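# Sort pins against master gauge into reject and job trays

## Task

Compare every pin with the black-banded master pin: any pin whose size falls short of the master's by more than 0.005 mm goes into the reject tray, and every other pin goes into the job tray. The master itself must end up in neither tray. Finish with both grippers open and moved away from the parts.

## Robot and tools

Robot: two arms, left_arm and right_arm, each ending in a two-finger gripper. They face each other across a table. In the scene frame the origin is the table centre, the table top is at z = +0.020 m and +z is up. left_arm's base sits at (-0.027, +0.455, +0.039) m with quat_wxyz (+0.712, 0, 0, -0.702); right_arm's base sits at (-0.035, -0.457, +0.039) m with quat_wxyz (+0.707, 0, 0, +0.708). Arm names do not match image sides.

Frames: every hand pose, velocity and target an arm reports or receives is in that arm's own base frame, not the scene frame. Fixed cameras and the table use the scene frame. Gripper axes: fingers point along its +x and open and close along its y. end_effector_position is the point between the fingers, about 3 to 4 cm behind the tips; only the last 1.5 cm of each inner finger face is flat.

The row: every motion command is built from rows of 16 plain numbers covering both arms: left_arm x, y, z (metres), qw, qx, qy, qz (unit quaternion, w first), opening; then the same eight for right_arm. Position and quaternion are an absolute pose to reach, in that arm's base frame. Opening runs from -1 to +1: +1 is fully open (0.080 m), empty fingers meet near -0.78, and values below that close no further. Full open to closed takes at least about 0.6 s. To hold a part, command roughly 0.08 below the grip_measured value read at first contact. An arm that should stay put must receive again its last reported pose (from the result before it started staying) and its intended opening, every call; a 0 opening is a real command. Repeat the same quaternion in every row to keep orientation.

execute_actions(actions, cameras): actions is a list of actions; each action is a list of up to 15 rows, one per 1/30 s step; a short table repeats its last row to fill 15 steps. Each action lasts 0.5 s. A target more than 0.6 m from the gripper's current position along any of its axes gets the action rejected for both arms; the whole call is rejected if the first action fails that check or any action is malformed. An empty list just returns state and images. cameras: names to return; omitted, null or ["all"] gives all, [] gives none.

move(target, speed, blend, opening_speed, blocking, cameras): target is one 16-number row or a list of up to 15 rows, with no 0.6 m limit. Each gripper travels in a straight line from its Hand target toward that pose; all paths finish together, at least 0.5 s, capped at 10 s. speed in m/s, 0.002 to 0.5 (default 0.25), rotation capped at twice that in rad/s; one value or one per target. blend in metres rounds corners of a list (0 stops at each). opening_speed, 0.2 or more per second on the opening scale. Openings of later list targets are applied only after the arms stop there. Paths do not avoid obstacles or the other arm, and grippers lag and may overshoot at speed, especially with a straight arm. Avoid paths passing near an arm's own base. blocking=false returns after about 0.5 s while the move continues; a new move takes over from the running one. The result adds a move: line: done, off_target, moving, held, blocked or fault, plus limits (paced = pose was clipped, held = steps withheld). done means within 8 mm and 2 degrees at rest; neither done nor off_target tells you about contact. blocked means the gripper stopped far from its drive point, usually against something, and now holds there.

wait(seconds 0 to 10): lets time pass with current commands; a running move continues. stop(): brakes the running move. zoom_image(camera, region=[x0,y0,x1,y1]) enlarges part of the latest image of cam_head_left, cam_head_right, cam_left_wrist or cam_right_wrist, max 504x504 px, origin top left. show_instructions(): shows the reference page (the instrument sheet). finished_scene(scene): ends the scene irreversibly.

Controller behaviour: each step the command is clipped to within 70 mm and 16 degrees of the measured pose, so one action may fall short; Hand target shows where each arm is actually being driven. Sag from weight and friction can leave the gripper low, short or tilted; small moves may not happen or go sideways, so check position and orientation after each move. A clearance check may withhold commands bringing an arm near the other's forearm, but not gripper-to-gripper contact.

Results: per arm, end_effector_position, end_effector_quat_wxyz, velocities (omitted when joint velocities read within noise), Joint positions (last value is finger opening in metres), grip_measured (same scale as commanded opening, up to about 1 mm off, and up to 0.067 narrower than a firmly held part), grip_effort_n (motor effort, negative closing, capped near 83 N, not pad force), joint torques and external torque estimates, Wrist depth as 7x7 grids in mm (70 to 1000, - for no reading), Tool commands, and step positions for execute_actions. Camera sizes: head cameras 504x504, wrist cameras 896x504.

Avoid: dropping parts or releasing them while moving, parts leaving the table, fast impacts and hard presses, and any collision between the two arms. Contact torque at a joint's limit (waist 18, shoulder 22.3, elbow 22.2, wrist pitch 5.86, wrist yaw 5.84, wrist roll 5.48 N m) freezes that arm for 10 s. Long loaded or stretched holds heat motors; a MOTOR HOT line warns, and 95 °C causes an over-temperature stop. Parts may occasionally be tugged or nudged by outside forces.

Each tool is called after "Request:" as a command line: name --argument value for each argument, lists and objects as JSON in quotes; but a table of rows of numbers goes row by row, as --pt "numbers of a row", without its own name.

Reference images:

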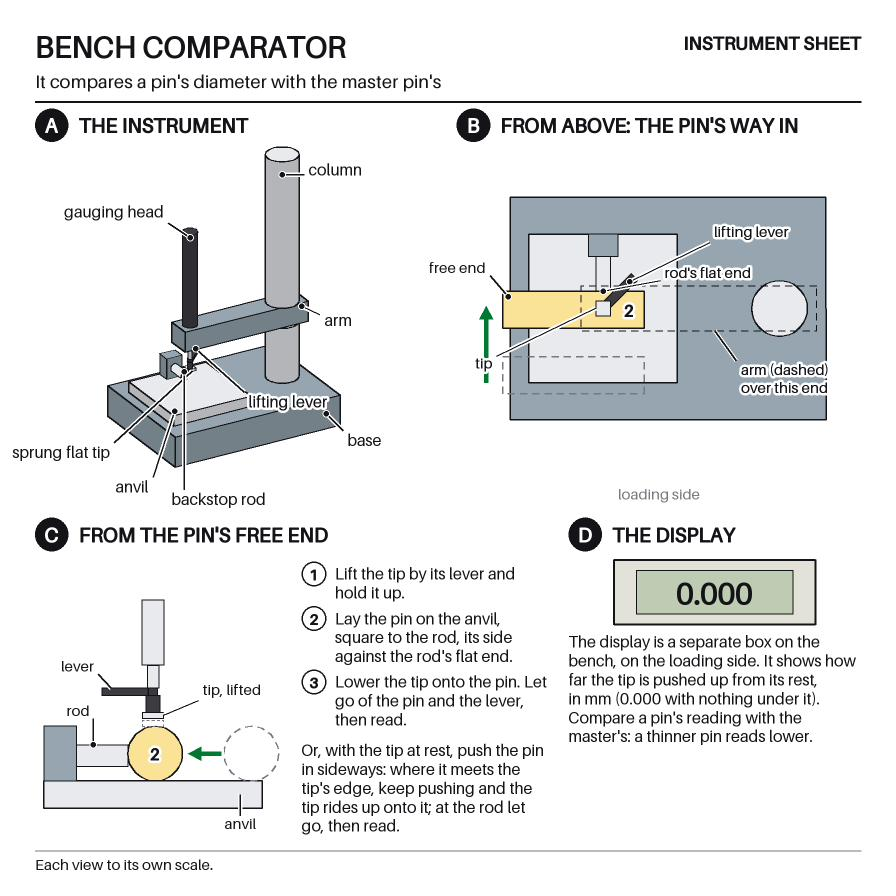

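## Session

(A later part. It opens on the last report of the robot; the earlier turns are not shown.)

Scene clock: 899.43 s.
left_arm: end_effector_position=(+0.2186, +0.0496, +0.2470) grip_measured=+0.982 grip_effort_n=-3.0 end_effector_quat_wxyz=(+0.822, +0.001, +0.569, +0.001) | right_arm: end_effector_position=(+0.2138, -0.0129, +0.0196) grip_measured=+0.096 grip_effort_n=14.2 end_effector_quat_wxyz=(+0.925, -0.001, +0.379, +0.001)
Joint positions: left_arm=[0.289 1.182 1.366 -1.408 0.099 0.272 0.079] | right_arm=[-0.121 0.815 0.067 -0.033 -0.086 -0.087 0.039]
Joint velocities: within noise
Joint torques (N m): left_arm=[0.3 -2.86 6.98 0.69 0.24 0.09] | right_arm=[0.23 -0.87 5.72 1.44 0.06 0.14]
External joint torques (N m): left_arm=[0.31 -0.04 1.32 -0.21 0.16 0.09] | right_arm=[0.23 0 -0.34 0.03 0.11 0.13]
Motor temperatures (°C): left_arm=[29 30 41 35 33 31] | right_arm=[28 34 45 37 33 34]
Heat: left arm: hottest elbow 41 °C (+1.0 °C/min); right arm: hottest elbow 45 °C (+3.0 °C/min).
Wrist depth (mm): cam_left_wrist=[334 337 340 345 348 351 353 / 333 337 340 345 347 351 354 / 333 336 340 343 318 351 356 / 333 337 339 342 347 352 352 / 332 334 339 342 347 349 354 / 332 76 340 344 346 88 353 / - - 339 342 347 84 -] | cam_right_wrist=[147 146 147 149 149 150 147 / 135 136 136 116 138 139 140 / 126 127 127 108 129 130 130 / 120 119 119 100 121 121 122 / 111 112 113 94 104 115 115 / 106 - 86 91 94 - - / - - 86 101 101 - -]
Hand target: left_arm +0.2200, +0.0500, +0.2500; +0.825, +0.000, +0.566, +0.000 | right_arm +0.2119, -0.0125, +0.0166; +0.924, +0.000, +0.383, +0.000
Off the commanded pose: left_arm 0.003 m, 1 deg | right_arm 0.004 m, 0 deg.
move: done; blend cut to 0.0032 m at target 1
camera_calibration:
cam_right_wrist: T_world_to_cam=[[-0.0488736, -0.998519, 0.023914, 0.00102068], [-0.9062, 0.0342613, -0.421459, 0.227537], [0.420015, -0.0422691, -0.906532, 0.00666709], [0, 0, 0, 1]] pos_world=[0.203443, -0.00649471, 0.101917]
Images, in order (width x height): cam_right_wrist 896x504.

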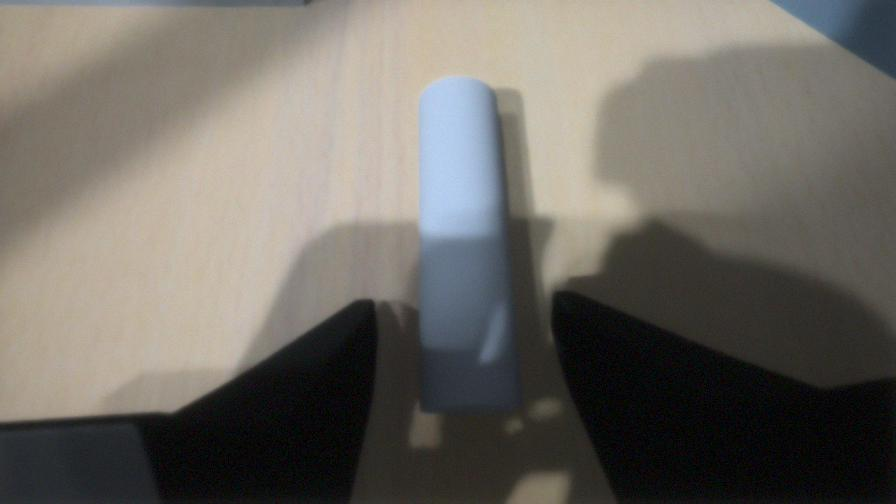

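Well centred. Grip, lift.

Request:
move --pt "0.22 0.05 0.25 0.825 0 0.566 0 1 0.212 -0.0125 0.0165 0.9239 0 0.3827 0 -0.48" --pt "0.22 0.05 0.25 0.825 0 0.566 0 1 0.212 -0.0125 0.09 0.9239 0 0.3827 0 -0.48" --speed '[0.06,0.1]' --opening_speed 0.8 --cameras '["cam_right_wrist"]'

Request:
move --pt "0.22 0.05 0.25 0.825 0 0.566 0 1 0.32 0.09 0.12 0.9239 0 0.3827 0 -0.48" --pt "0.22 0.05 0.25 0.825 0 0.566 0 1 0.478 0.225 0.11 0.9239 0 0.3827 0 -0.48" --speed 0.15 --blend '[0.03,0]'

Scene clock: 906.07 s.
left_arm: end_effector_position=(+0.2186, +0.0496, +0.2470) grip_measured=+0.982 grip_effort_n=-2.6 end_effector_quat_wxyz=(+0.822, +0.001, +0.569, +0.001) | right_arm: end_effector_position=(+0.2075, -0.0119, +0.0789) grip_measured=-0.385 grip_effort_n=-83.5 end_effector_quat_wxyz=(+0.917, +0.001, +0.399, +0.001)
Joint positions: left_arm=[0.289 1.182 1.366 -1.408 0.099 0.272 0.079] | right_arm=[-0.118 0.641 0.311 -0.494 -0.084 -0.085 0.018]
Joint velocities: within noise
Joint torques (N m): left_arm=[0.3 -2.86 6.98 0.69 0.24 0.09] | right_arm=[0.05 -2.3 9.37 1.39 0 0.08]
External joint torques (N m): left_arm=[0.3 -0.02 1.32 -0.19 0.17 0.09] | right_arm=[0.05 -1.72 2.76 0.04 0.05 0.08]
Motor temperatures (°C): left_arm=[29 30 41 35 33 31] | right_arm=[28 33 44 38 33 34]
Heat: left arm: hottest elbow 41 °C (+1.0 °C/min); right arm: hottest elbow 44 °C (+0.0 °C/min).
Wrist depth (mm): cam_left_wrist=[333 337 341 344 346 351 354 / 334 337 341 344 348 350 354 / 332 336 340 344 318 352 356 / 333 336 339 342 347 350 353 / 333 337 339 344 346 351 355 / 332 76 339 342 345 88 354 / - - 339 343 346 84 -] | cam_right_wrist=[207 212 211 216 214 186 169 / 196 196 198 115 203 200 171 / 188 188 189 108 191 192 191 / 177 178 179 99 180 181 182 / 168 169 170 93 104 172 173 / 162 162 - 90 - - - / - - - 153 - - -]
Hand target: left_arm +0.2200, +0.0500, +0.2500; +0.825, +0.000, +0.566, +0.000 | right_arm +0.2119, -0.0125, +0.0899; +0.924, +0.000, +0.383, +0.000
Off the commanded pose: left_arm 0.003 m, 1 deg | right_arm 0.012 m, 2 deg.
move: off_target (right_arm)
camera_calibration:
cam_right_wrist: T_world_to_cam=[[-0.0483218, -0.998612, 0.0209325, 0.000363073], [-0.923304, 0.0366637, -0.382316, 0.24732], [0.381018, -0.0378012, -0.923794, 0.0726112], [0, 0, 0, 1]] pos_world=[0.200703, -0.00596033, 0.161625]
Images, in order (width x height): cam_right_wrist 896x504.

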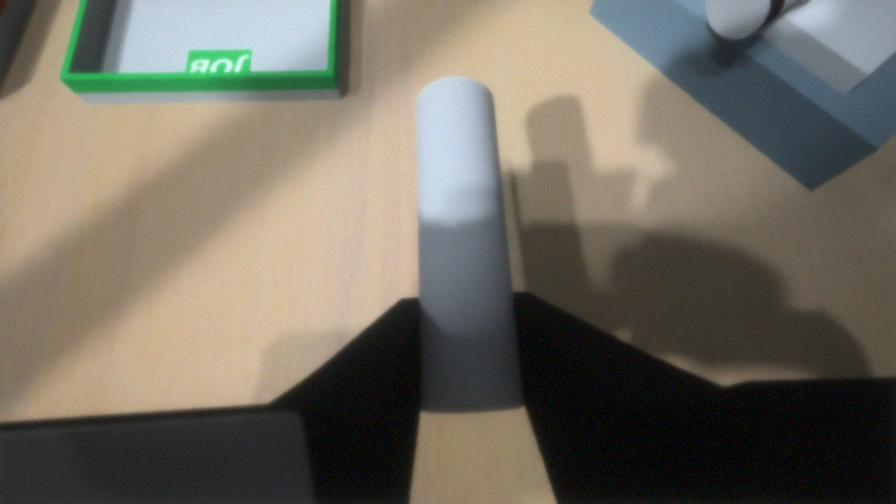

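Scene clock: 909.10 s.
left_arm: end_effector_position=(+0.2186, +0.0496, +0.2470) grip_measured=+0.982 grip_effort_n=-2.6 end_effector_quat_wxyz=(+0.822, +0.001, +0.569, +0.001) | right_arm: end_effector_position=(+0.4736, +0.2227, +0.1046) grip_measured=-0.385 grip_effort_n=-83.5 end_effector_quat_wxyz=(+0.921, -0.005, +0.391, +0.001)
Joint positions: left_arm=[0.289 1.182 1.366 -1.408 0.099 0.272 0.079] | right_arm=[0.543 2.067 1.544 -0.356 0.368 0.401 0.018]
Joint velocities: within noise
Joint torques (N m): left_arm=[0.29 -2.87 6.97 0.69 0.24 0.09] | right_arm=[0.08 -11.21 8.87 1.26 0.44 0.14]
External joint torques (N m): left_arm=[0.29 -0.01 1.3 -0.19 0.17 0.09] | right_arm=[0 -1.34 2.56 -0.01 0.26 0.14]
Motor temperatures (°C): left_arm=[29 30 41 35 33 31] | right_arm=[28 34 45 38 33 34]
Heat: left arm: hottest elbow 41 °C (+1.0 °C/min); right arm: hottest elbow 45 °C (+0.0 °C/min).
Wrist depth (mm): cam_left_wrist=[334 337 340 345 347 351 353 / 332 337 341 343 348 352 354 / 334 336 340 343 318 352 355 / 333 335 340 343 346 351 352 / 332 336 338 342 346 350 354 / 331 76 339 342 345 88 353 / - - 338 341 345 84 -] | cam_right_wrist=[- 224 227 230 237 241 206 / 209 210 213 115 220 223 197 / 195 198 201 108 208 212 211 / 184 186 186 99 193 199 202 / 175 176 173 93 173 185 187 / 168 169 - 90 - - - / - - - 162 - - -]
Hand target: left_arm +0.2200, +0.0500, +0.2500; +0.825, +0.000, +0.566, +0.000 | right_arm +0.4779, +0.2248, +0.1100; +0.924, +0.000, +0.383, +0.000
Off the commanded pose: left_arm 0.003 m, 1 deg | right_arm 0.007 m, 1 deg.
move: done
camera_calibration:
cam_left_wrist: T_world_to_cam=[[-0.00395326, -0.999237, 0.0388556, 0.0470618], [-0.999714, 0.00303214, -0.0237366, 0.256555], [0.0236006, -0.0389383, -0.998963, 0.323277], [0, 0, 0, 1]] pos_world=[0.249038, 0.0588358, 0.327203]
cam_right_wrist: T_world_to_cam=[[-0.044318, -0.998544, 0.0307658, 0.244012], [-0.916515, 0.0283842, -0.398992, 0.49458], [0.397538, -0.0458799, -0.916438, -0.00297329], [0, 0, 0, 1]] pos_world=[0.465286, 0.229482, 0.187101]

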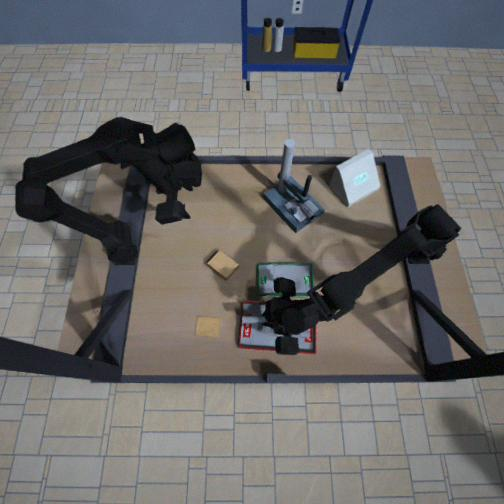

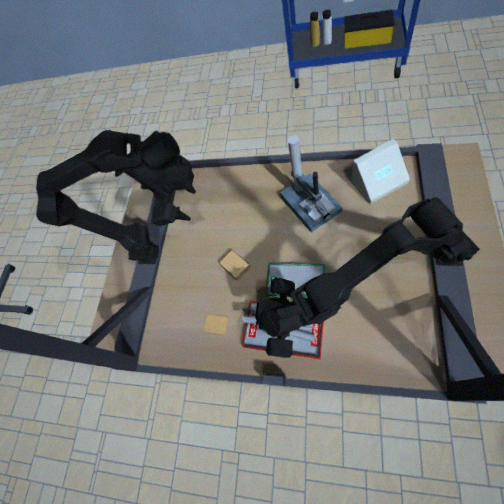

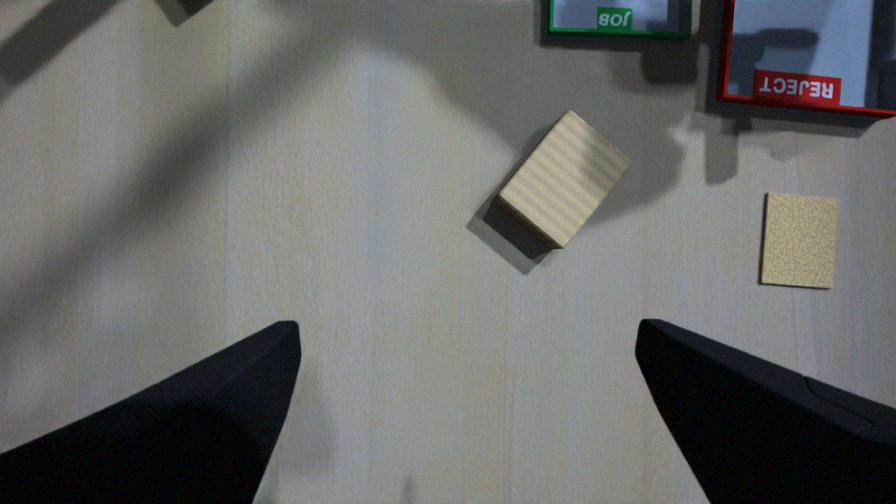

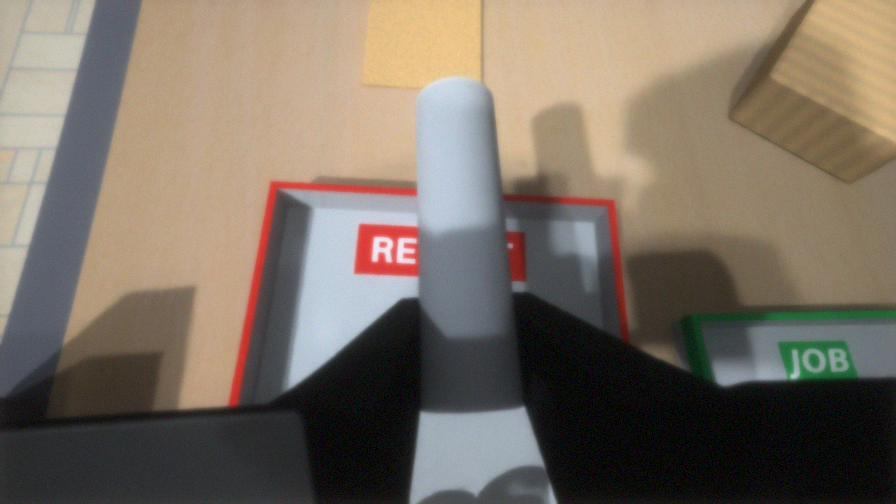

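Request:
move --target '[0.22,0.05,0.25,0.825,0,0.566,0,1,0.478,0.225,0.060,0.9239,0,0.3827,0,-0.48]' --speed 0.1 --cameras '["cam_right_wrist"]'

Scene clock: 913.27 s.
left_arm: end_effector_position=(+0.2186, +0.0496, +0.2470) grip_measured=+0.982 grip_effort_n=-3.0 end_effector_quat_wxyz=(+0.822, +0.001, +0.569, +0.001) | right_arm: end_effector_position=(+0.4768, +0.2245, +0.0589) grip_measured=-0.385 grip_effort_n=-83.5 end_effector_quat_wxyz=(+0.922, -0.002, +0.387, +0.002)
Joint positions: left_arm=[0.289 1.182 1.366 -1.408 0.099 0.272 0.079] | right_arm=[0.543 2.14 1.457 -0.188 0.369 0.401 0.018]
Joint velocities: within noise
Joint torques (N m): left_arm=[0.29 -2.85 6.97 0.69 0.24 0.09] | right_arm=[0.08 -11.83 6.62 1.54 0.42 0.12]
External joint torques (N m): left_arm=[0.3 -0.03 1.33 -0.19 0.17 0.09] | right_arm=[0.21 -1.78 0.59 0.27 0.23 0.11]
Motor temperatures (°C): left_arm=[29 30 41 35 33 31] | right_arm=[28 36 45 38 33 34]
Heat: left arm: hottest elbow 41 °C (+1.0 °C/min); right arm: hottest elbow 45 °C (+0.0 °C/min).
Wrist depth (mm): cam_left_wrist=[334 338 341 345 347 350 352 / 333 338 340 343 346 352 354 / 333 336 339 343 318 352 354 / 333 336 340 343 348 351 352 / 334 336 340 343 347 351 355 / 332 76 339 342 345 88 353 / - - 338 341 346 84 -] | cam_right_wrist=[166 169 172 175 177 180 177 / 156 158 160 116 167 169 171 / 147 146 148 109 150 157 160 / 138 136 139 100 143 146 151 / 131 129 131 93 94 138 137 / 126 125 - 90 - - - / - - - 121 - - -]
Hand target: left_arm +0.2200, +0.0500, +0.2500; +0.825, +0.000, +0.566, +0.000 | right_arm +0.4780, +0.2249, +0.0599; +0.924, +0.000, +0.383, +0.000
Off the commanded pose: left_arm 0.003 m, 1 deg | right_arm 0.002 m, 1 deg.
move: done
camera_calibration:
cam_right_wrist: T_world_to_cam=[[-0.045598, -0.998641, 0.0252201, 0.248367], [-0.912941, 0.0314093, -0.406881, 0.477372], [0.405536, -0.0415774, -0.913133, -0.0510358], [0, 0, 0, 1]] pos_world=[0.467835, 0.230913, 0.141368]
Images, in order (width x height): cam_right_wrist 896x504.

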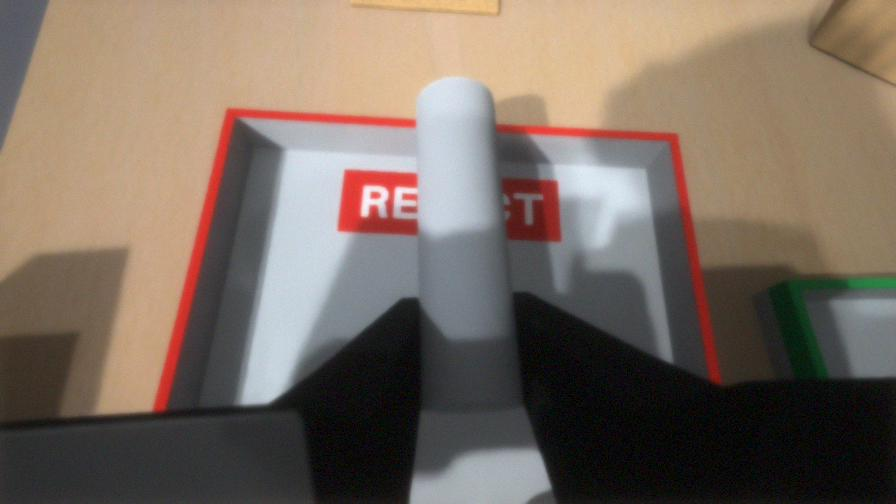

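Request:
move --target '[0.22,0.05,0.25,0.825,0,0.566,0,1,0.478,0.225,0.043,0.9239,0,0.3827,0,-0.48]' --speed 0.06 --cameras '["cam_right_wrist"]'

Scene clock: 916.17 s.
left_arm: end_effector_position=(+0.2186, +0.0496, +0.2470) grip_measured=+0.982 grip_effort_n=-3.0 end_effector_quat_wxyz=(+0.822, +0.001, +0.569, +0.001) | right_arm: end_effector_position=(+0.4772, +0.2247, +0.0434) grip_measured=-0.385 grip_effort_n=-83.5 end_effector_quat_wxyz=(+0.923, -0.001, +0.385, +0.002)
Joint positions: left_arm=[0.289 1.182 1.366 -1.408 0.099 0.272 0.079] | right_arm=[0.543 2.167 1.431 -0.132 0.369 0.401 0.018]
Joint velocities: within noise
Joint torques (N m): left_arm=[0.3 -2.86 6.96 0.69 0.24 0.1] | right_arm=[0.08 -11.6 6.35 1.56 0.42 0.11]
External joint torques (N m): left_arm=[0.29 -0.08 1.37 -0.19 0.17 0.09] | right_arm=[0.1 -1.35 0.36 0.26 0.23 0.11]
Motor temperatures (°C): left_arm=[29 30 41 35 33 31] | right_arm=[28 37 45 39 33 34]
Heat: left arm: hottest elbow 41 °C (+1.0 °C/min); right arm: hottest elbow 45 °C (+1.0 °C/min).
Wrist depth (mm): cam_left_wrist=[335 337 340 344 347 351 352 / 334 337 340 344 348 351 354 / 333 337 341 343 319 351 355 / 333 336 339 344 347 350 352 / 332 335 339 343 346 350 355 / 332 76 338 343 346 88 354 / - - 339 343 347 84 -] | cam_right_wrist=[149 150 153 155 158 160 162 / 139 135 132 117 134 150 151 / 131 129 131 109 134 137 142 / 123 121 124 100 126 128 134 / 118 114 115 93 119 119 122 / - 110 - 90 - - - / - - - 106 89 - -]
Hand target: left_arm +0.2200, +0.0500, +0.2500; +0.825, +0.000, +0.566, +0.000 | right_arm +0.4780, +0.2249, +0.0430; +0.924, +0.000, +0.383, +0.000
Off the commanded pose: left_arm 0.003 m, 1 deg | right_arm 0.001 m, 0 deg.
move: done
camera_calibration:
cam_right_wrist: T_world_to_cam=[[-0.0456617, -0.99868, 0.0235256, 0.249099], [-0.911875, 0.032053, -0.409215, 0.470849], [0.407921, -0.0401378, -0.912135, -0.0667852], [0, 0, 0, 1]] pos_world=[0.467973, 0.230997, 0.125901]
Images, in order (width x height): cam_right_wrist 896x504.

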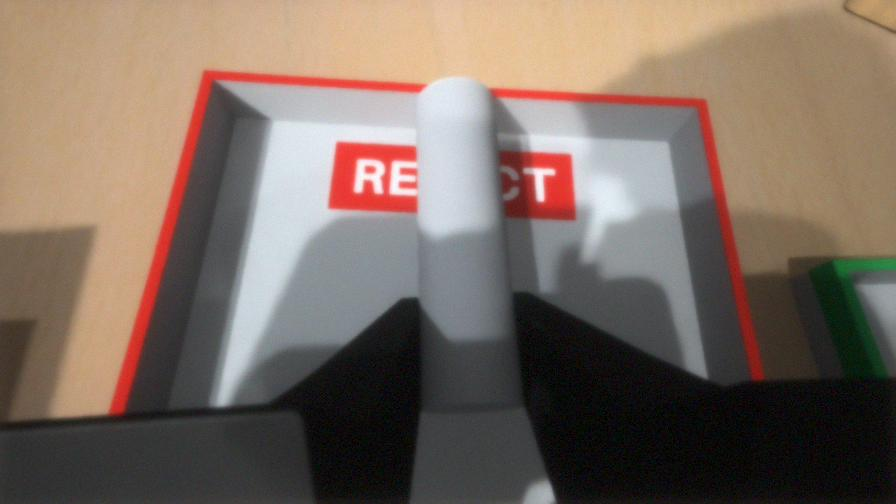

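Request:
move --pt "0.22 0.05 0.25 0.825 0 0.566 0 1 0.470 0.227 0.043 0.9239 0 0.3827 0 -0.48" --pt "0.22 0.05 0.25 0.825 0 0.566 0 1 0.470 0.227 0.040 0.9239 0 0.3827 0 -0.48" --speed 0.04 --cameras '["cam_right_wrist"]'

Scene clock: 928.67 s.
left_arm: end_effector_position=(+0.2186, +0.0496, +0.2470) grip_measured=+0.982 grip_effort_n=-3.0 end_effector_quat_wxyz=(+0.822, +0.001, +0.569, +0.001) | right_arm: end_effector_position=(+0.4717, +0.2254, +0.0371) grip_measured=-0.385 grip_effort_n=-83.5 end_effector_quat_wxyz=(+0.923, -0.002, +0.385, -0.002)
Joint positions: left_arm=[0.289 1.182 1.366 -1.408 0.099 0.272 0.079] | right_arm=[0.554 2.167 1.403 -0.11 0.383 0.412 0.018]
Joint velocities: within noise
Joint torques (N m): left_arm=[0.3 -2.86 6.98 0.69 0.24 0.1] | right_arm=[0.38 -13.05 5.56 1.32 0.24 0.11]
External joint torques (N m): left_arm=[0.3 -0.05 1.39 -0.17 0.17 0.09] | right_arm=[0.39 -2.84 -0.39 0.03 0.04 0.11]
Motor temperatures (°C): left_arm=[29 30 41 35 33 31] | right_arm=[28 39 45 39 33 34]
Heat: left arm: hottest elbow 41 °C (+1.0 °C/min); right arm: hottest elbow 45 °C (+3.0 °C/min).
Wrist depth (mm): cam_left_wrist=[335 337 342 343 348 351 352 / 333 338 341 346 348 350 353 / 334 336 339 343 318 351 356 / 332 336 339 344 346 353 352 / 332 335 340 343 346 350 355 / 331 76 339 342 346 88 352 / - - 338 342 344 84 -] | cam_right_wrist=[142 145 147 150 153 155 158 / 133 130 132 115 134 139 147 / 126 123 126 108 130 131 137 / 119 115 119 100 122 121 124 / - 109 111 93 115 112 117 / - 105 - 90 - - - / - - - 102 89 - -]
Hand target: left_arm +0.2200, +0.0500, +0.2500; +0.825, +0.000, +0.566, +0.000 | right_arm +0.4700, +0.2270, +0.0399; +0.924, +0.000, +0.383, +0.000
Off the commanded pose: left_arm 0.003 m, 1 deg | right_arm 0.004 m, 0 deg.
move: done
camera_calibration:
cam_right_wrist: T_world_to_cam=[[-0.052078, -0.998254, 0.0278703, 0.252468], [-0.911544, 0.0361184, -0.409614, 0.462162], [0.407892, -0.0467369, -0.911833, -0.06884], [0, 0, 0, 1]] pos_world=[0.462509, 0.232117, 0.119501]
Images, in order (width x height): cam_right_wrist 896x504.

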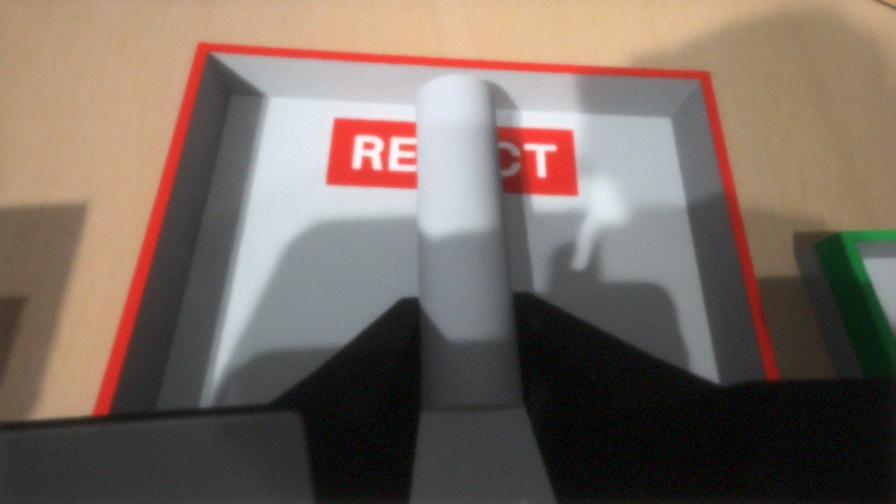

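Request:
move --target '[0.22,0.05,0.25,0.825,0,0.566,0,1,0.470,0.227,0.036,0.9239,0,0.3827,0,-0.48]' --speed 0.03 --cameras '["cam_right_wrist"]'

Scene clock: 932.80 s.
left_arm: end_effector_position=(+0.2186, +0.0496, +0.2470) grip_measured=+0.982 grip_effort_n=-2.6 end_effector_quat_wxyz=(+0.822, +0.001, +0.569, +0.001) | right_arm: end_effector_position=(+0.4717, +0.2255, +0.0364) grip_measured=-0.385 grip_effort_n=-83.5 end_effector_quat_wxyz=(+0.924, -0.001, +0.383, -0.002)
Joint positions: left_arm=[0.289 1.182 1.366 -1.408 0.099 0.272 0.079] | right_arm=[0.554 2.167 1.397 -0.098 0.384 0.413 0.018]
Joint velocities: within noise
Joint torques (N m): left_arm=[0.29 -2.86 6.96 0.68 0.24 0.09] | right_arm=[0.34 -12.14 5.62 1.37 0.2 0.12]
External joint torques (N m): left_arm=[0.31 0 1.3 -0.2 0.16 0.09] | right_arm=[0.34 -2.02 -0.24 0.09 0.01 0.11]
Motor temperatures (°C): left_arm=[29 30 41 35 33 31] | right_arm=[28 40 44 39 33 34]
Heat: left arm: hottest elbow 41 °C (+1.0 °C/min); right arm: hottest elbow 44 °C (+0.0 °C/min).
Wrist depth (mm): cam_left_wrist=[334 337 341 345 347 351 352 / 333 336 340 345 347 350 354 / 333 336 340 344 318 352 356 / 333 335 339 342 347 351 353 / 333 336 338 343 346 350 354 / 330 76 339 343 346 88 354 / - - 338 342 346 84 -] | cam_right_wrist=[143 146 148 150 153 155 158 / 134 130 132 115 134 138 146 / 126 123 126 108 129 131 136 / 119 115 119 100 121 121 123 / - 108 111 93 114 113 117 / - 104 - 90 - - - / - - - 102 89 - -]
Hand target: left_arm +0.2200, +0.0500, +0.2500; +0.825, +0.000, +0.566, +0.000 | right_arm +0.4700, +0.2269, +0.0359; +0.924, +0.000, +0.383, +0.000
Off the commanded pose: left_arm 0.003 m, 1 deg | right_arm 0.002 m, 0 deg.
move: done
camera_calibration:
cam_right_wrist: T_world_to_cam=[[-0.0528363, -0.998283, 0.0252792, 0.252979], [-0.90946, 0.0376494, -0.414084, 0.460714], [0.412421, -0.0448691, -0.909888, -0.0720547], [0, 0, 0, 1]] pos_world=[0.462084, 0.231966, 0.118817]
Images, in order (width x height): cam_right_wrist 896x504.

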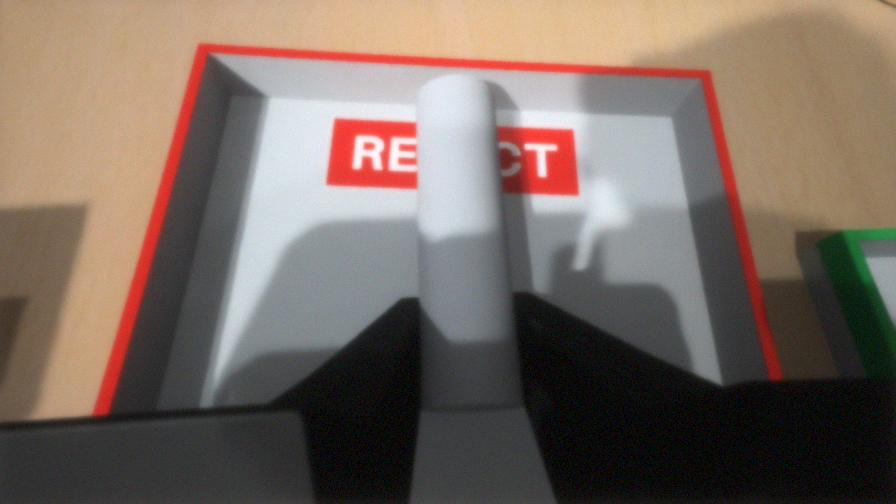

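Request:
move --target '[0.22,0.05,0.25,0.825,0,0.566,0,1,0.470,0.227,0.033,0.9239,0,0.3827,0,-0.48]' --speed 0.03 --cameras '["cam_right_wrist"]'

Scene clock: 941.93 s.
left_arm: end_effector_position=(+0.2186, +0.0496, +0.2470) grip_measured=+0.982 grip_effort_n=-3.0 end_effector_quat_wxyz=(+0.822, +0.001, +0.569, +0.001) | right_arm: end_effector_position=(+0.4718, +0.2257, +0.0361) grip_measured=-0.385 grip_effort_n=-83.5 end_effector_quat_wxyz=(+0.925, +0.000, +0.381, -0.001)
Joint positions: left_arm=[0.289 1.182 1.366 -1.408 0.099 0.272 0.079] | right_arm=[0.554 2.167 1.392 -0.089 0.384 0.413 0.018]
Joint velocities: within noise
Joint torques (N m): left_arm=[0.29 -2.87 6.97 0.68 0.24 0.09] | right_arm=[0.33 -11.45 5.66 1.42 0.19 0.11]
External joint torques (N m): left_arm=[0.29 -0.04 1.32 -0.2 0.17 0.09] | right_arm=[0.33 -1.3 -0.23 0.12 -0.01 0.11]
Motor temperatures (°C): left_arm=[29 30 41 35 33 31] | right_arm=[28 42 44 40 33 34]
Heat: left arm: hottest elbow 41 °C (+0.0 °C/min); right arm: hottest elbow 44 °C (-1.0 °C/min).
Wrist depth (mm): cam_left_wrist=[335 337 342 343 348 351 352 / 333 338 339 344 348 351 354 / 333 337 340 343 319 351 355 / 332 337 340 343 348 350 353 / 332 334 340 342 346 350 354 / 331 76 340 342 345 88 354 / - - 337 343 346 84 -] | cam_right_wrist=[145 146 148 150 153 155 158 / 134 131 132 115 134 136 146 / 126 123 126 108 129 131 136 / 120 114 118 100 121 121 122 / - 108 111 93 114 113 117 / - 104 - 90 - - - / - - - 102 - - -]
Hand target: left_arm +0.2200, +0.0500, +0.2500; +0.825, +0.000, +0.566, +0.000 | right_arm +0.4699, +0.2270, +0.0329; +0.924, +0.000, +0.383, +0.000
Off the commanded pose: left_arm 0.003 m, 1 deg | right_arm 0.004 m, 0 deg.
move: done
camera_calibration:
cam_right_wrist: T_world_to_cam=[[-0.0528071, -0.998347, 0.02269, 0.253317], [-0.907647, 0.0385103, -0.417965, 0.459755], [0.4164, -0.0426661, -0.90818, -0.0748049], [0, 0, 0, 1]] pos_world=[0.46182, 0.232001, 0.118477]
Images, in order (width x height): cam_right_wrist 896x504.

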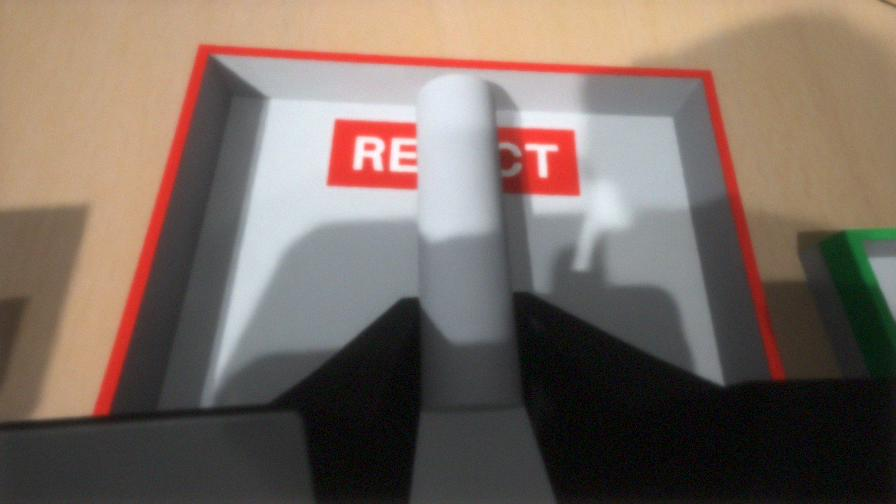

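Request:
move --pt "0.22 0.05 0.25 0.825 0 0.566 0 1 0.470 0.227 0.0345 0.9239 0 0.3827 0 -0.15" --pt "0.22 0.05 0.25 0.825 0 0.566 0 1 0.440 0.226 0.075 0.9239 0 0.3827 0 -0.15" --pt "0.22 0.05 0.25 0.825 0 0.566 0 1 0.40 0.20 0.13 0.9239 0 0.3827 0 -0.15" --pt "0.22 0.05 0.25 0.825 0 0.566 0 1 0.21 -0.11 0.17 0.8278 0.1710 0.3522 -0.4019 0" --speed '[0.05,0.08,0.15,0.2]' --blend '[0,0.02,0.03,0]' --opening_speed 0.5

Scene clock: 951.07 s.
left_arm: end_effector_position=(+0.2186, +0.0496, +0.2470) grip_measured=+0.982 grip_effort_n=-3.0 end_effector_quat_wxyz=(+0.822, +0.001, +0.569, +0.001) | right_arm: end_effector_position=(+0.2116, -0.1100, +0.1714) grip_measured=-0.004 grip_effort_n=14.7 end_effector_quat_wxyz=(+0.828, +0.171, +0.352, -0.402)
Joint positions: left_arm=[0.289 1.182 1.366 -1.408 0.099 0.272 0.079] | right_arm=[-0.188 0.913 0.761 -0.79 0.473 0.561 0.035]
Joint velocities: within noise
Joint torques (N m): left_arm=[0.3 -2.86 6.98 0.69 0.24 0.09] | right_arm=[-0.22 -3.34 6.17 1.12 0.18 -0.13]
External joint torques (N m): left_arm=[0.29 -0.05 1.38 -0.17 0.17 0.09] | right_arm=[-0.21 -1.52 -0.19 -0.04 -0.07 -0.13]
Motor temperatures (°C): left_arm=[29 30 41 35 33 31] | right_arm=[28 43 43 39 33 34]
Heat: left arm: hottest elbow 41 °C (+0.0 °C/min); right arm: hottest shoulder 43 °C (+9.1 °C/min).
Wrist depth (mm): cam_left_wrist=[333 338 341 345 347 351 352 / 334 336 340 343 347 351 355 / 333 337 340 344 318 351 357 / 332 336 339 344 347 350 353 / 332 335 339 343 346 351 355 / 331 76 339 342 343 88 353 / - - 338 342 346 84 -] | cam_right_wrist=[330 174 296 344 332 - - / 309 194 281 322 217 200 200 / 290 243 252 300 217 211 212 / 274 241 245 282 231 225 227 / 258 261 262 266 93 237 243 / 247 - - 251 82 - - / - - - 239 - - -]
Hand target: left_arm +0.2200, +0.0500, +0.2500; +0.825, +0.000, +0.566, +0.000 | right_arm +0.2100, -0.1100, +0.1700; +0.828, +0.171, +0.352, -0.402
Off the commanded pose: left_arm 0.003 m, 1 deg | right_arm 0.002 m, 0 deg.
move: done
camera_calibration:
cam_left_wrist: T_world_to_cam=[[-0.00395326, -0.999237, 0.0388556, 0.0470618], [-0.999714, 0.00303214, -0.0237366, 0.256555], [0.0236006, -0.0389383, -0.998963, 0.323277], [0, 0, 0, 1]] pos_world=[0.249038, 0.0588358, 0.327203]
cam_right_wrist: T_world_to_cam=[[-0.816394, -0.577048, 0.0227042, 0.109301], [-0.536968, 0.744048, -0.397565, 0.288756], [0.212521, -0.336762, -0.917293, 0.154479], [0, 0, 0, 1]] pos_world=[0.211455, -0.0997533, 0.254021]

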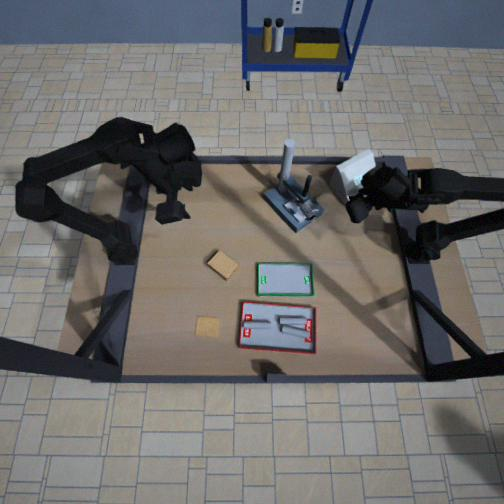

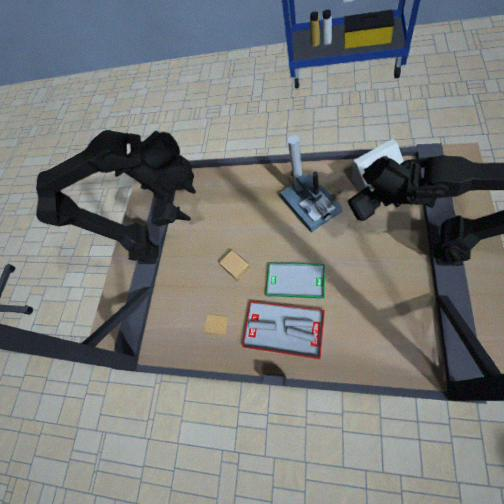

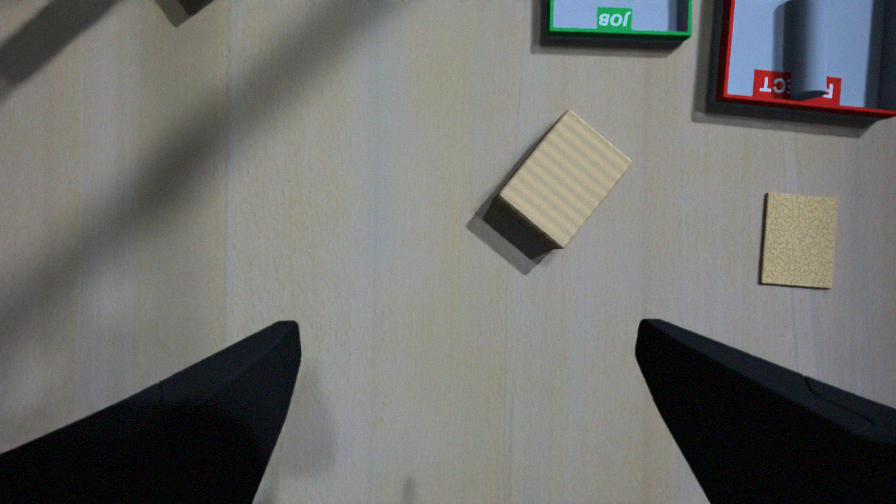

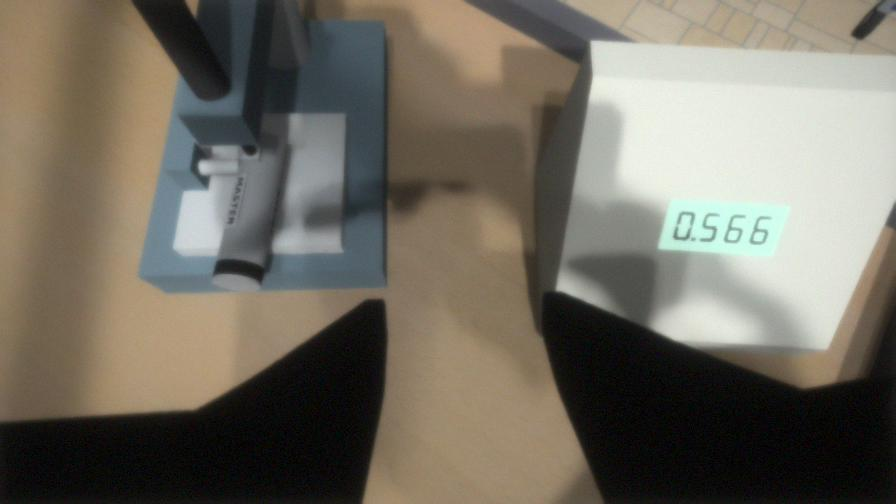

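Request:
zoom_image --camera "cam_head_left" --region '[230, 250, 330, 360]'

Request:
zoom_image --camera "cam_head_right" --region '[230, 250, 340, 370]'

Scaled by 4.582 from the camera's 504x504 image, which has a finer 720x720 frame.

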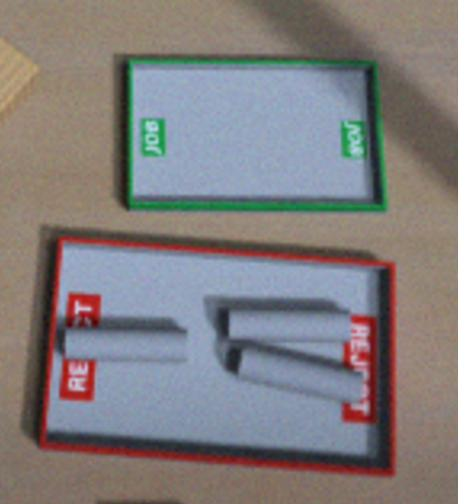

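Scaled by 4.200 from the camera's 504x504 image, which has a finer 720x720 frame.

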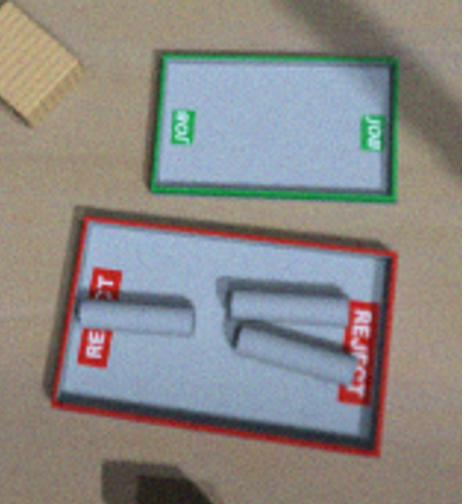

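Request:
zoom_image --camera "cam_left_wrist" --region '[690, 0, 896, 130]'

Scaled by 2.447 from the camera's 896x504 image, which has a finer 1280x720 frame.

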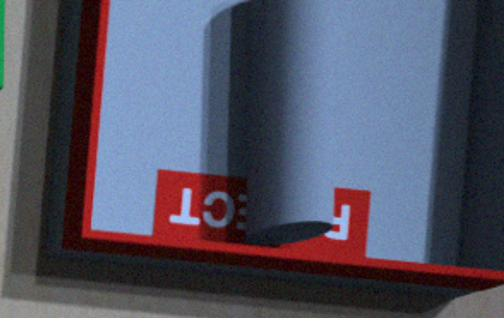

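Request:
move --target '[0.22,0.05,0.25,0.825,0,0.566,0,1,0.42,0.20,0.14,0.9239,0,0.3827,0,0]' --speed 0.2 --cameras '["cam_right_wrist"]'

Scene clock: 965.70 s.
left_arm: end_effector_position=(+0.2186, +0.0496, +0.2470) grip_measured=+0.982 grip_effort_n=-2.6 end_effector_quat_wxyz=(+0.822, +0.001, +0.569, +0.001) | right_arm: end_effector_position=(+0.4176, +0.1976, +0.1408) grip_measured=-0.004 grip_effort_n=14.2 end_effector_quat_wxyz=(+0.924, +0.001, +0.383, -0.002)
Joint positions: left_arm=[0.289 1.182 1.366 -1.408 0.099 0.272 0.079] | right_arm=[0.567 1.802 1.316 -0.385 0.392 0.427 0.035]
Joint velocities: within noise
Joint torques (N m): left_arm=[0.3 -2.86 6.98 0.69 0.24 0.09] | right_arm=[0.08 -8.34 8.08 1.18 0.11 -0.13]
External joint torques (N m): left_arm=[0.32 -0.03 1.29 -0.21 0.17 0.09] | right_arm=[0.03 -0.34 1.77 -0.07 -0.08 -0.13]
Motor temperatures (°C): left_arm=[29 30 41 35 33 31] | right_arm=[28 41 42 38 33 34]
Heat: left arm: hottest elbow 41 °C (+0.0 °C/min); right arm: hottest elbow 42 °C (-2.0 °C/min).
Wrist depth (mm): cam_left_wrist=[334 338 340 346 347 352 353 / 334 337 340 343 346 352 354 / 332 337 340 343 318 352 354 / 333 336 340 342 348 350 353 / 332 335 340 344 345 352 354 / 331 76 338 344 347 88 353 / - - 338 342 345 84 -] | cam_right_wrist=[- 285 288 293 298 262 306 / - 265 269 274 277 270 284 / 252 247 244 248 259 262 266 / 231 232 232 235 239 242 248 / 208 220 206 222 92 229 233 / 207 - - 209 82 - - / - - - 196 - - -]
Hand target: left_arm +0.2200, +0.0500, +0.2500; +0.825, +0.000, +0.566, +0.000 | right_arm +0.4199, +0.2000, +0.1399; +0.924, +0.000, +0.383, +0.000
Off the commanded pose: left_arm 0.003 m, 1 deg | right_arm 0.004 m, 0 deg.
move: done
camera_calibration:
cam_right_wrist: T_world_to_cam=[[-0.0555483, -0.998213, 0.0220432, 0.221239], [-0.908992, 0.0414246, -0.414749, 0.454892], [0.413095, -0.0430757, -0.909669, 0.0433192], [0, 0, 0, 1]] pos_world=[0.407887, 0.203866, 0.223195]
Images, in order (width x height): cam_right_wrist 896x504.

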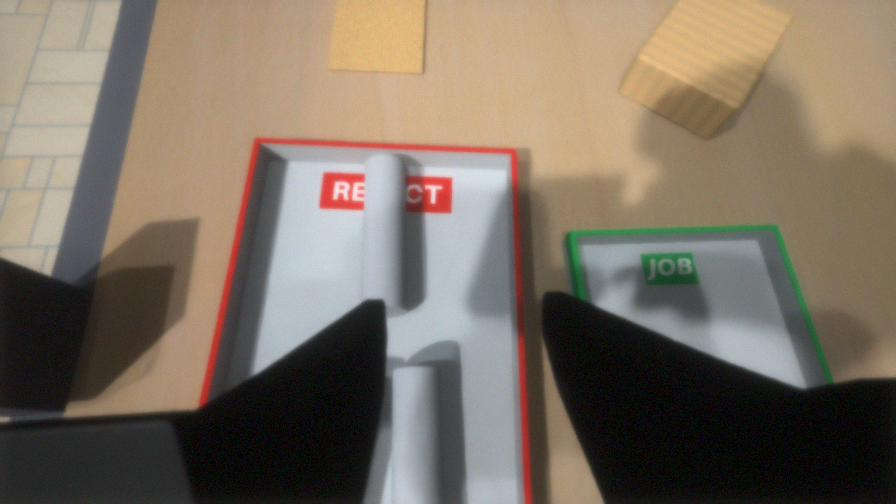

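Request:
move --target '[0.22,0.05,0.25,0.825,0,0.566,0,1,0.30,0.05,0.2,0.9239,0,0.3827,0,0]' --speed 0.2 --cameras '["cam_head_left"]'

Request:
finished_scene --scene 2

Scene clock: 976.27 s.
left_arm: end_effector_position=(+0.2186, +0.0496, +0.2470) grip_measured=+0.982 grip_effort_n=-3.0 end_effector_quat_wxyz=(+0.822, +0.001, +0.569, +0.001) | right_arm: end_effector_position=(+0.3021, +0.0510, +0.2009) grip_measured=-0.004 grip_effort_n=14.2 end_effector_quat_wxyz=(+0.924, +0.001, +0.382, -0.001)
Joint positions: left_arm=[0.289 1.182 1.366 -1.408 0.099 0.272 0.079] | right_arm=[0.256 1.113 0.934 -0.623 0.181 0.185 0.035]
Joint velocities: within noise
Joint torques (N m): left_arm=[0.3 -2.87 6.97 0.68 0.24 0.09] | right_arm=[-0.24 -5.27 6.38 1.13 -0.01 -0.14]
External joint torques (N m): left_arm=[0.28 -0.02 1.28 -0.22 0.17 0.09] | right_arm=[-0.23 -1.92 -0.3 -0.25 -0.1 -0.14]
Motor temperatures (°C): left_arm=[29 30 41 35 33 31] | right_arm=[28 41 42 38 33 34]
Heat: left arm: hottest elbow 41 °C (+0.0 °C/min); right arm: hottest elbow 42 °C (-3.0 °C/min).
Wrist depth (mm): cam_left_wrist=[335 336 341 345 347 351 353 / 333 338 340 343 348 351 354 / 333 336 340 344 318 352 355 / 332 335 340 344 346 351 352 / 331 335 339 342 347 351 353 / 333 76 339 343 345 88 353 / - - 339 342 346 84 -] | cam_right_wrist=[370 375 377 365 385 389 393 / 343 341 349 355 359 362 365 / 319 320 328 329 335 339 305 / 300 291 308 308 315 298 275 / 280 283 97 291 93 268 253 / 271 - - 277 82 - - / - - - 262 - - -]
Hand target: left_arm +0.2200, +0.0500, +0.2500; +0.825, +0.000, +0.566, +0.000 | right_arm +0.3001, +0.0500, +0.2000; +0.924, +0.000, +0.383, +0.000
Off the commanded pose: left_arm 0.003 m, 1 deg | right_arm 0.002 m, 0 deg.
move: done
Images, in order (width x height): cam_head_left 504x504.

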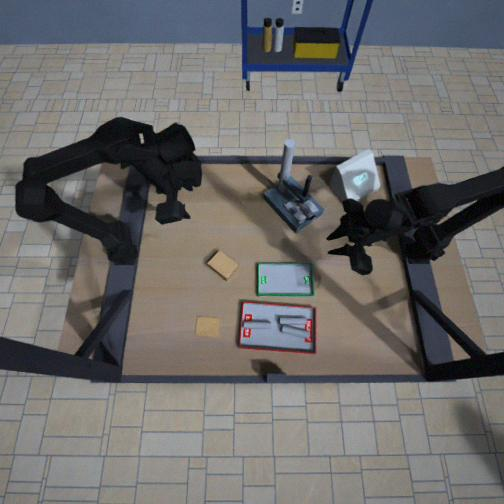

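The scene is finished: the task was done.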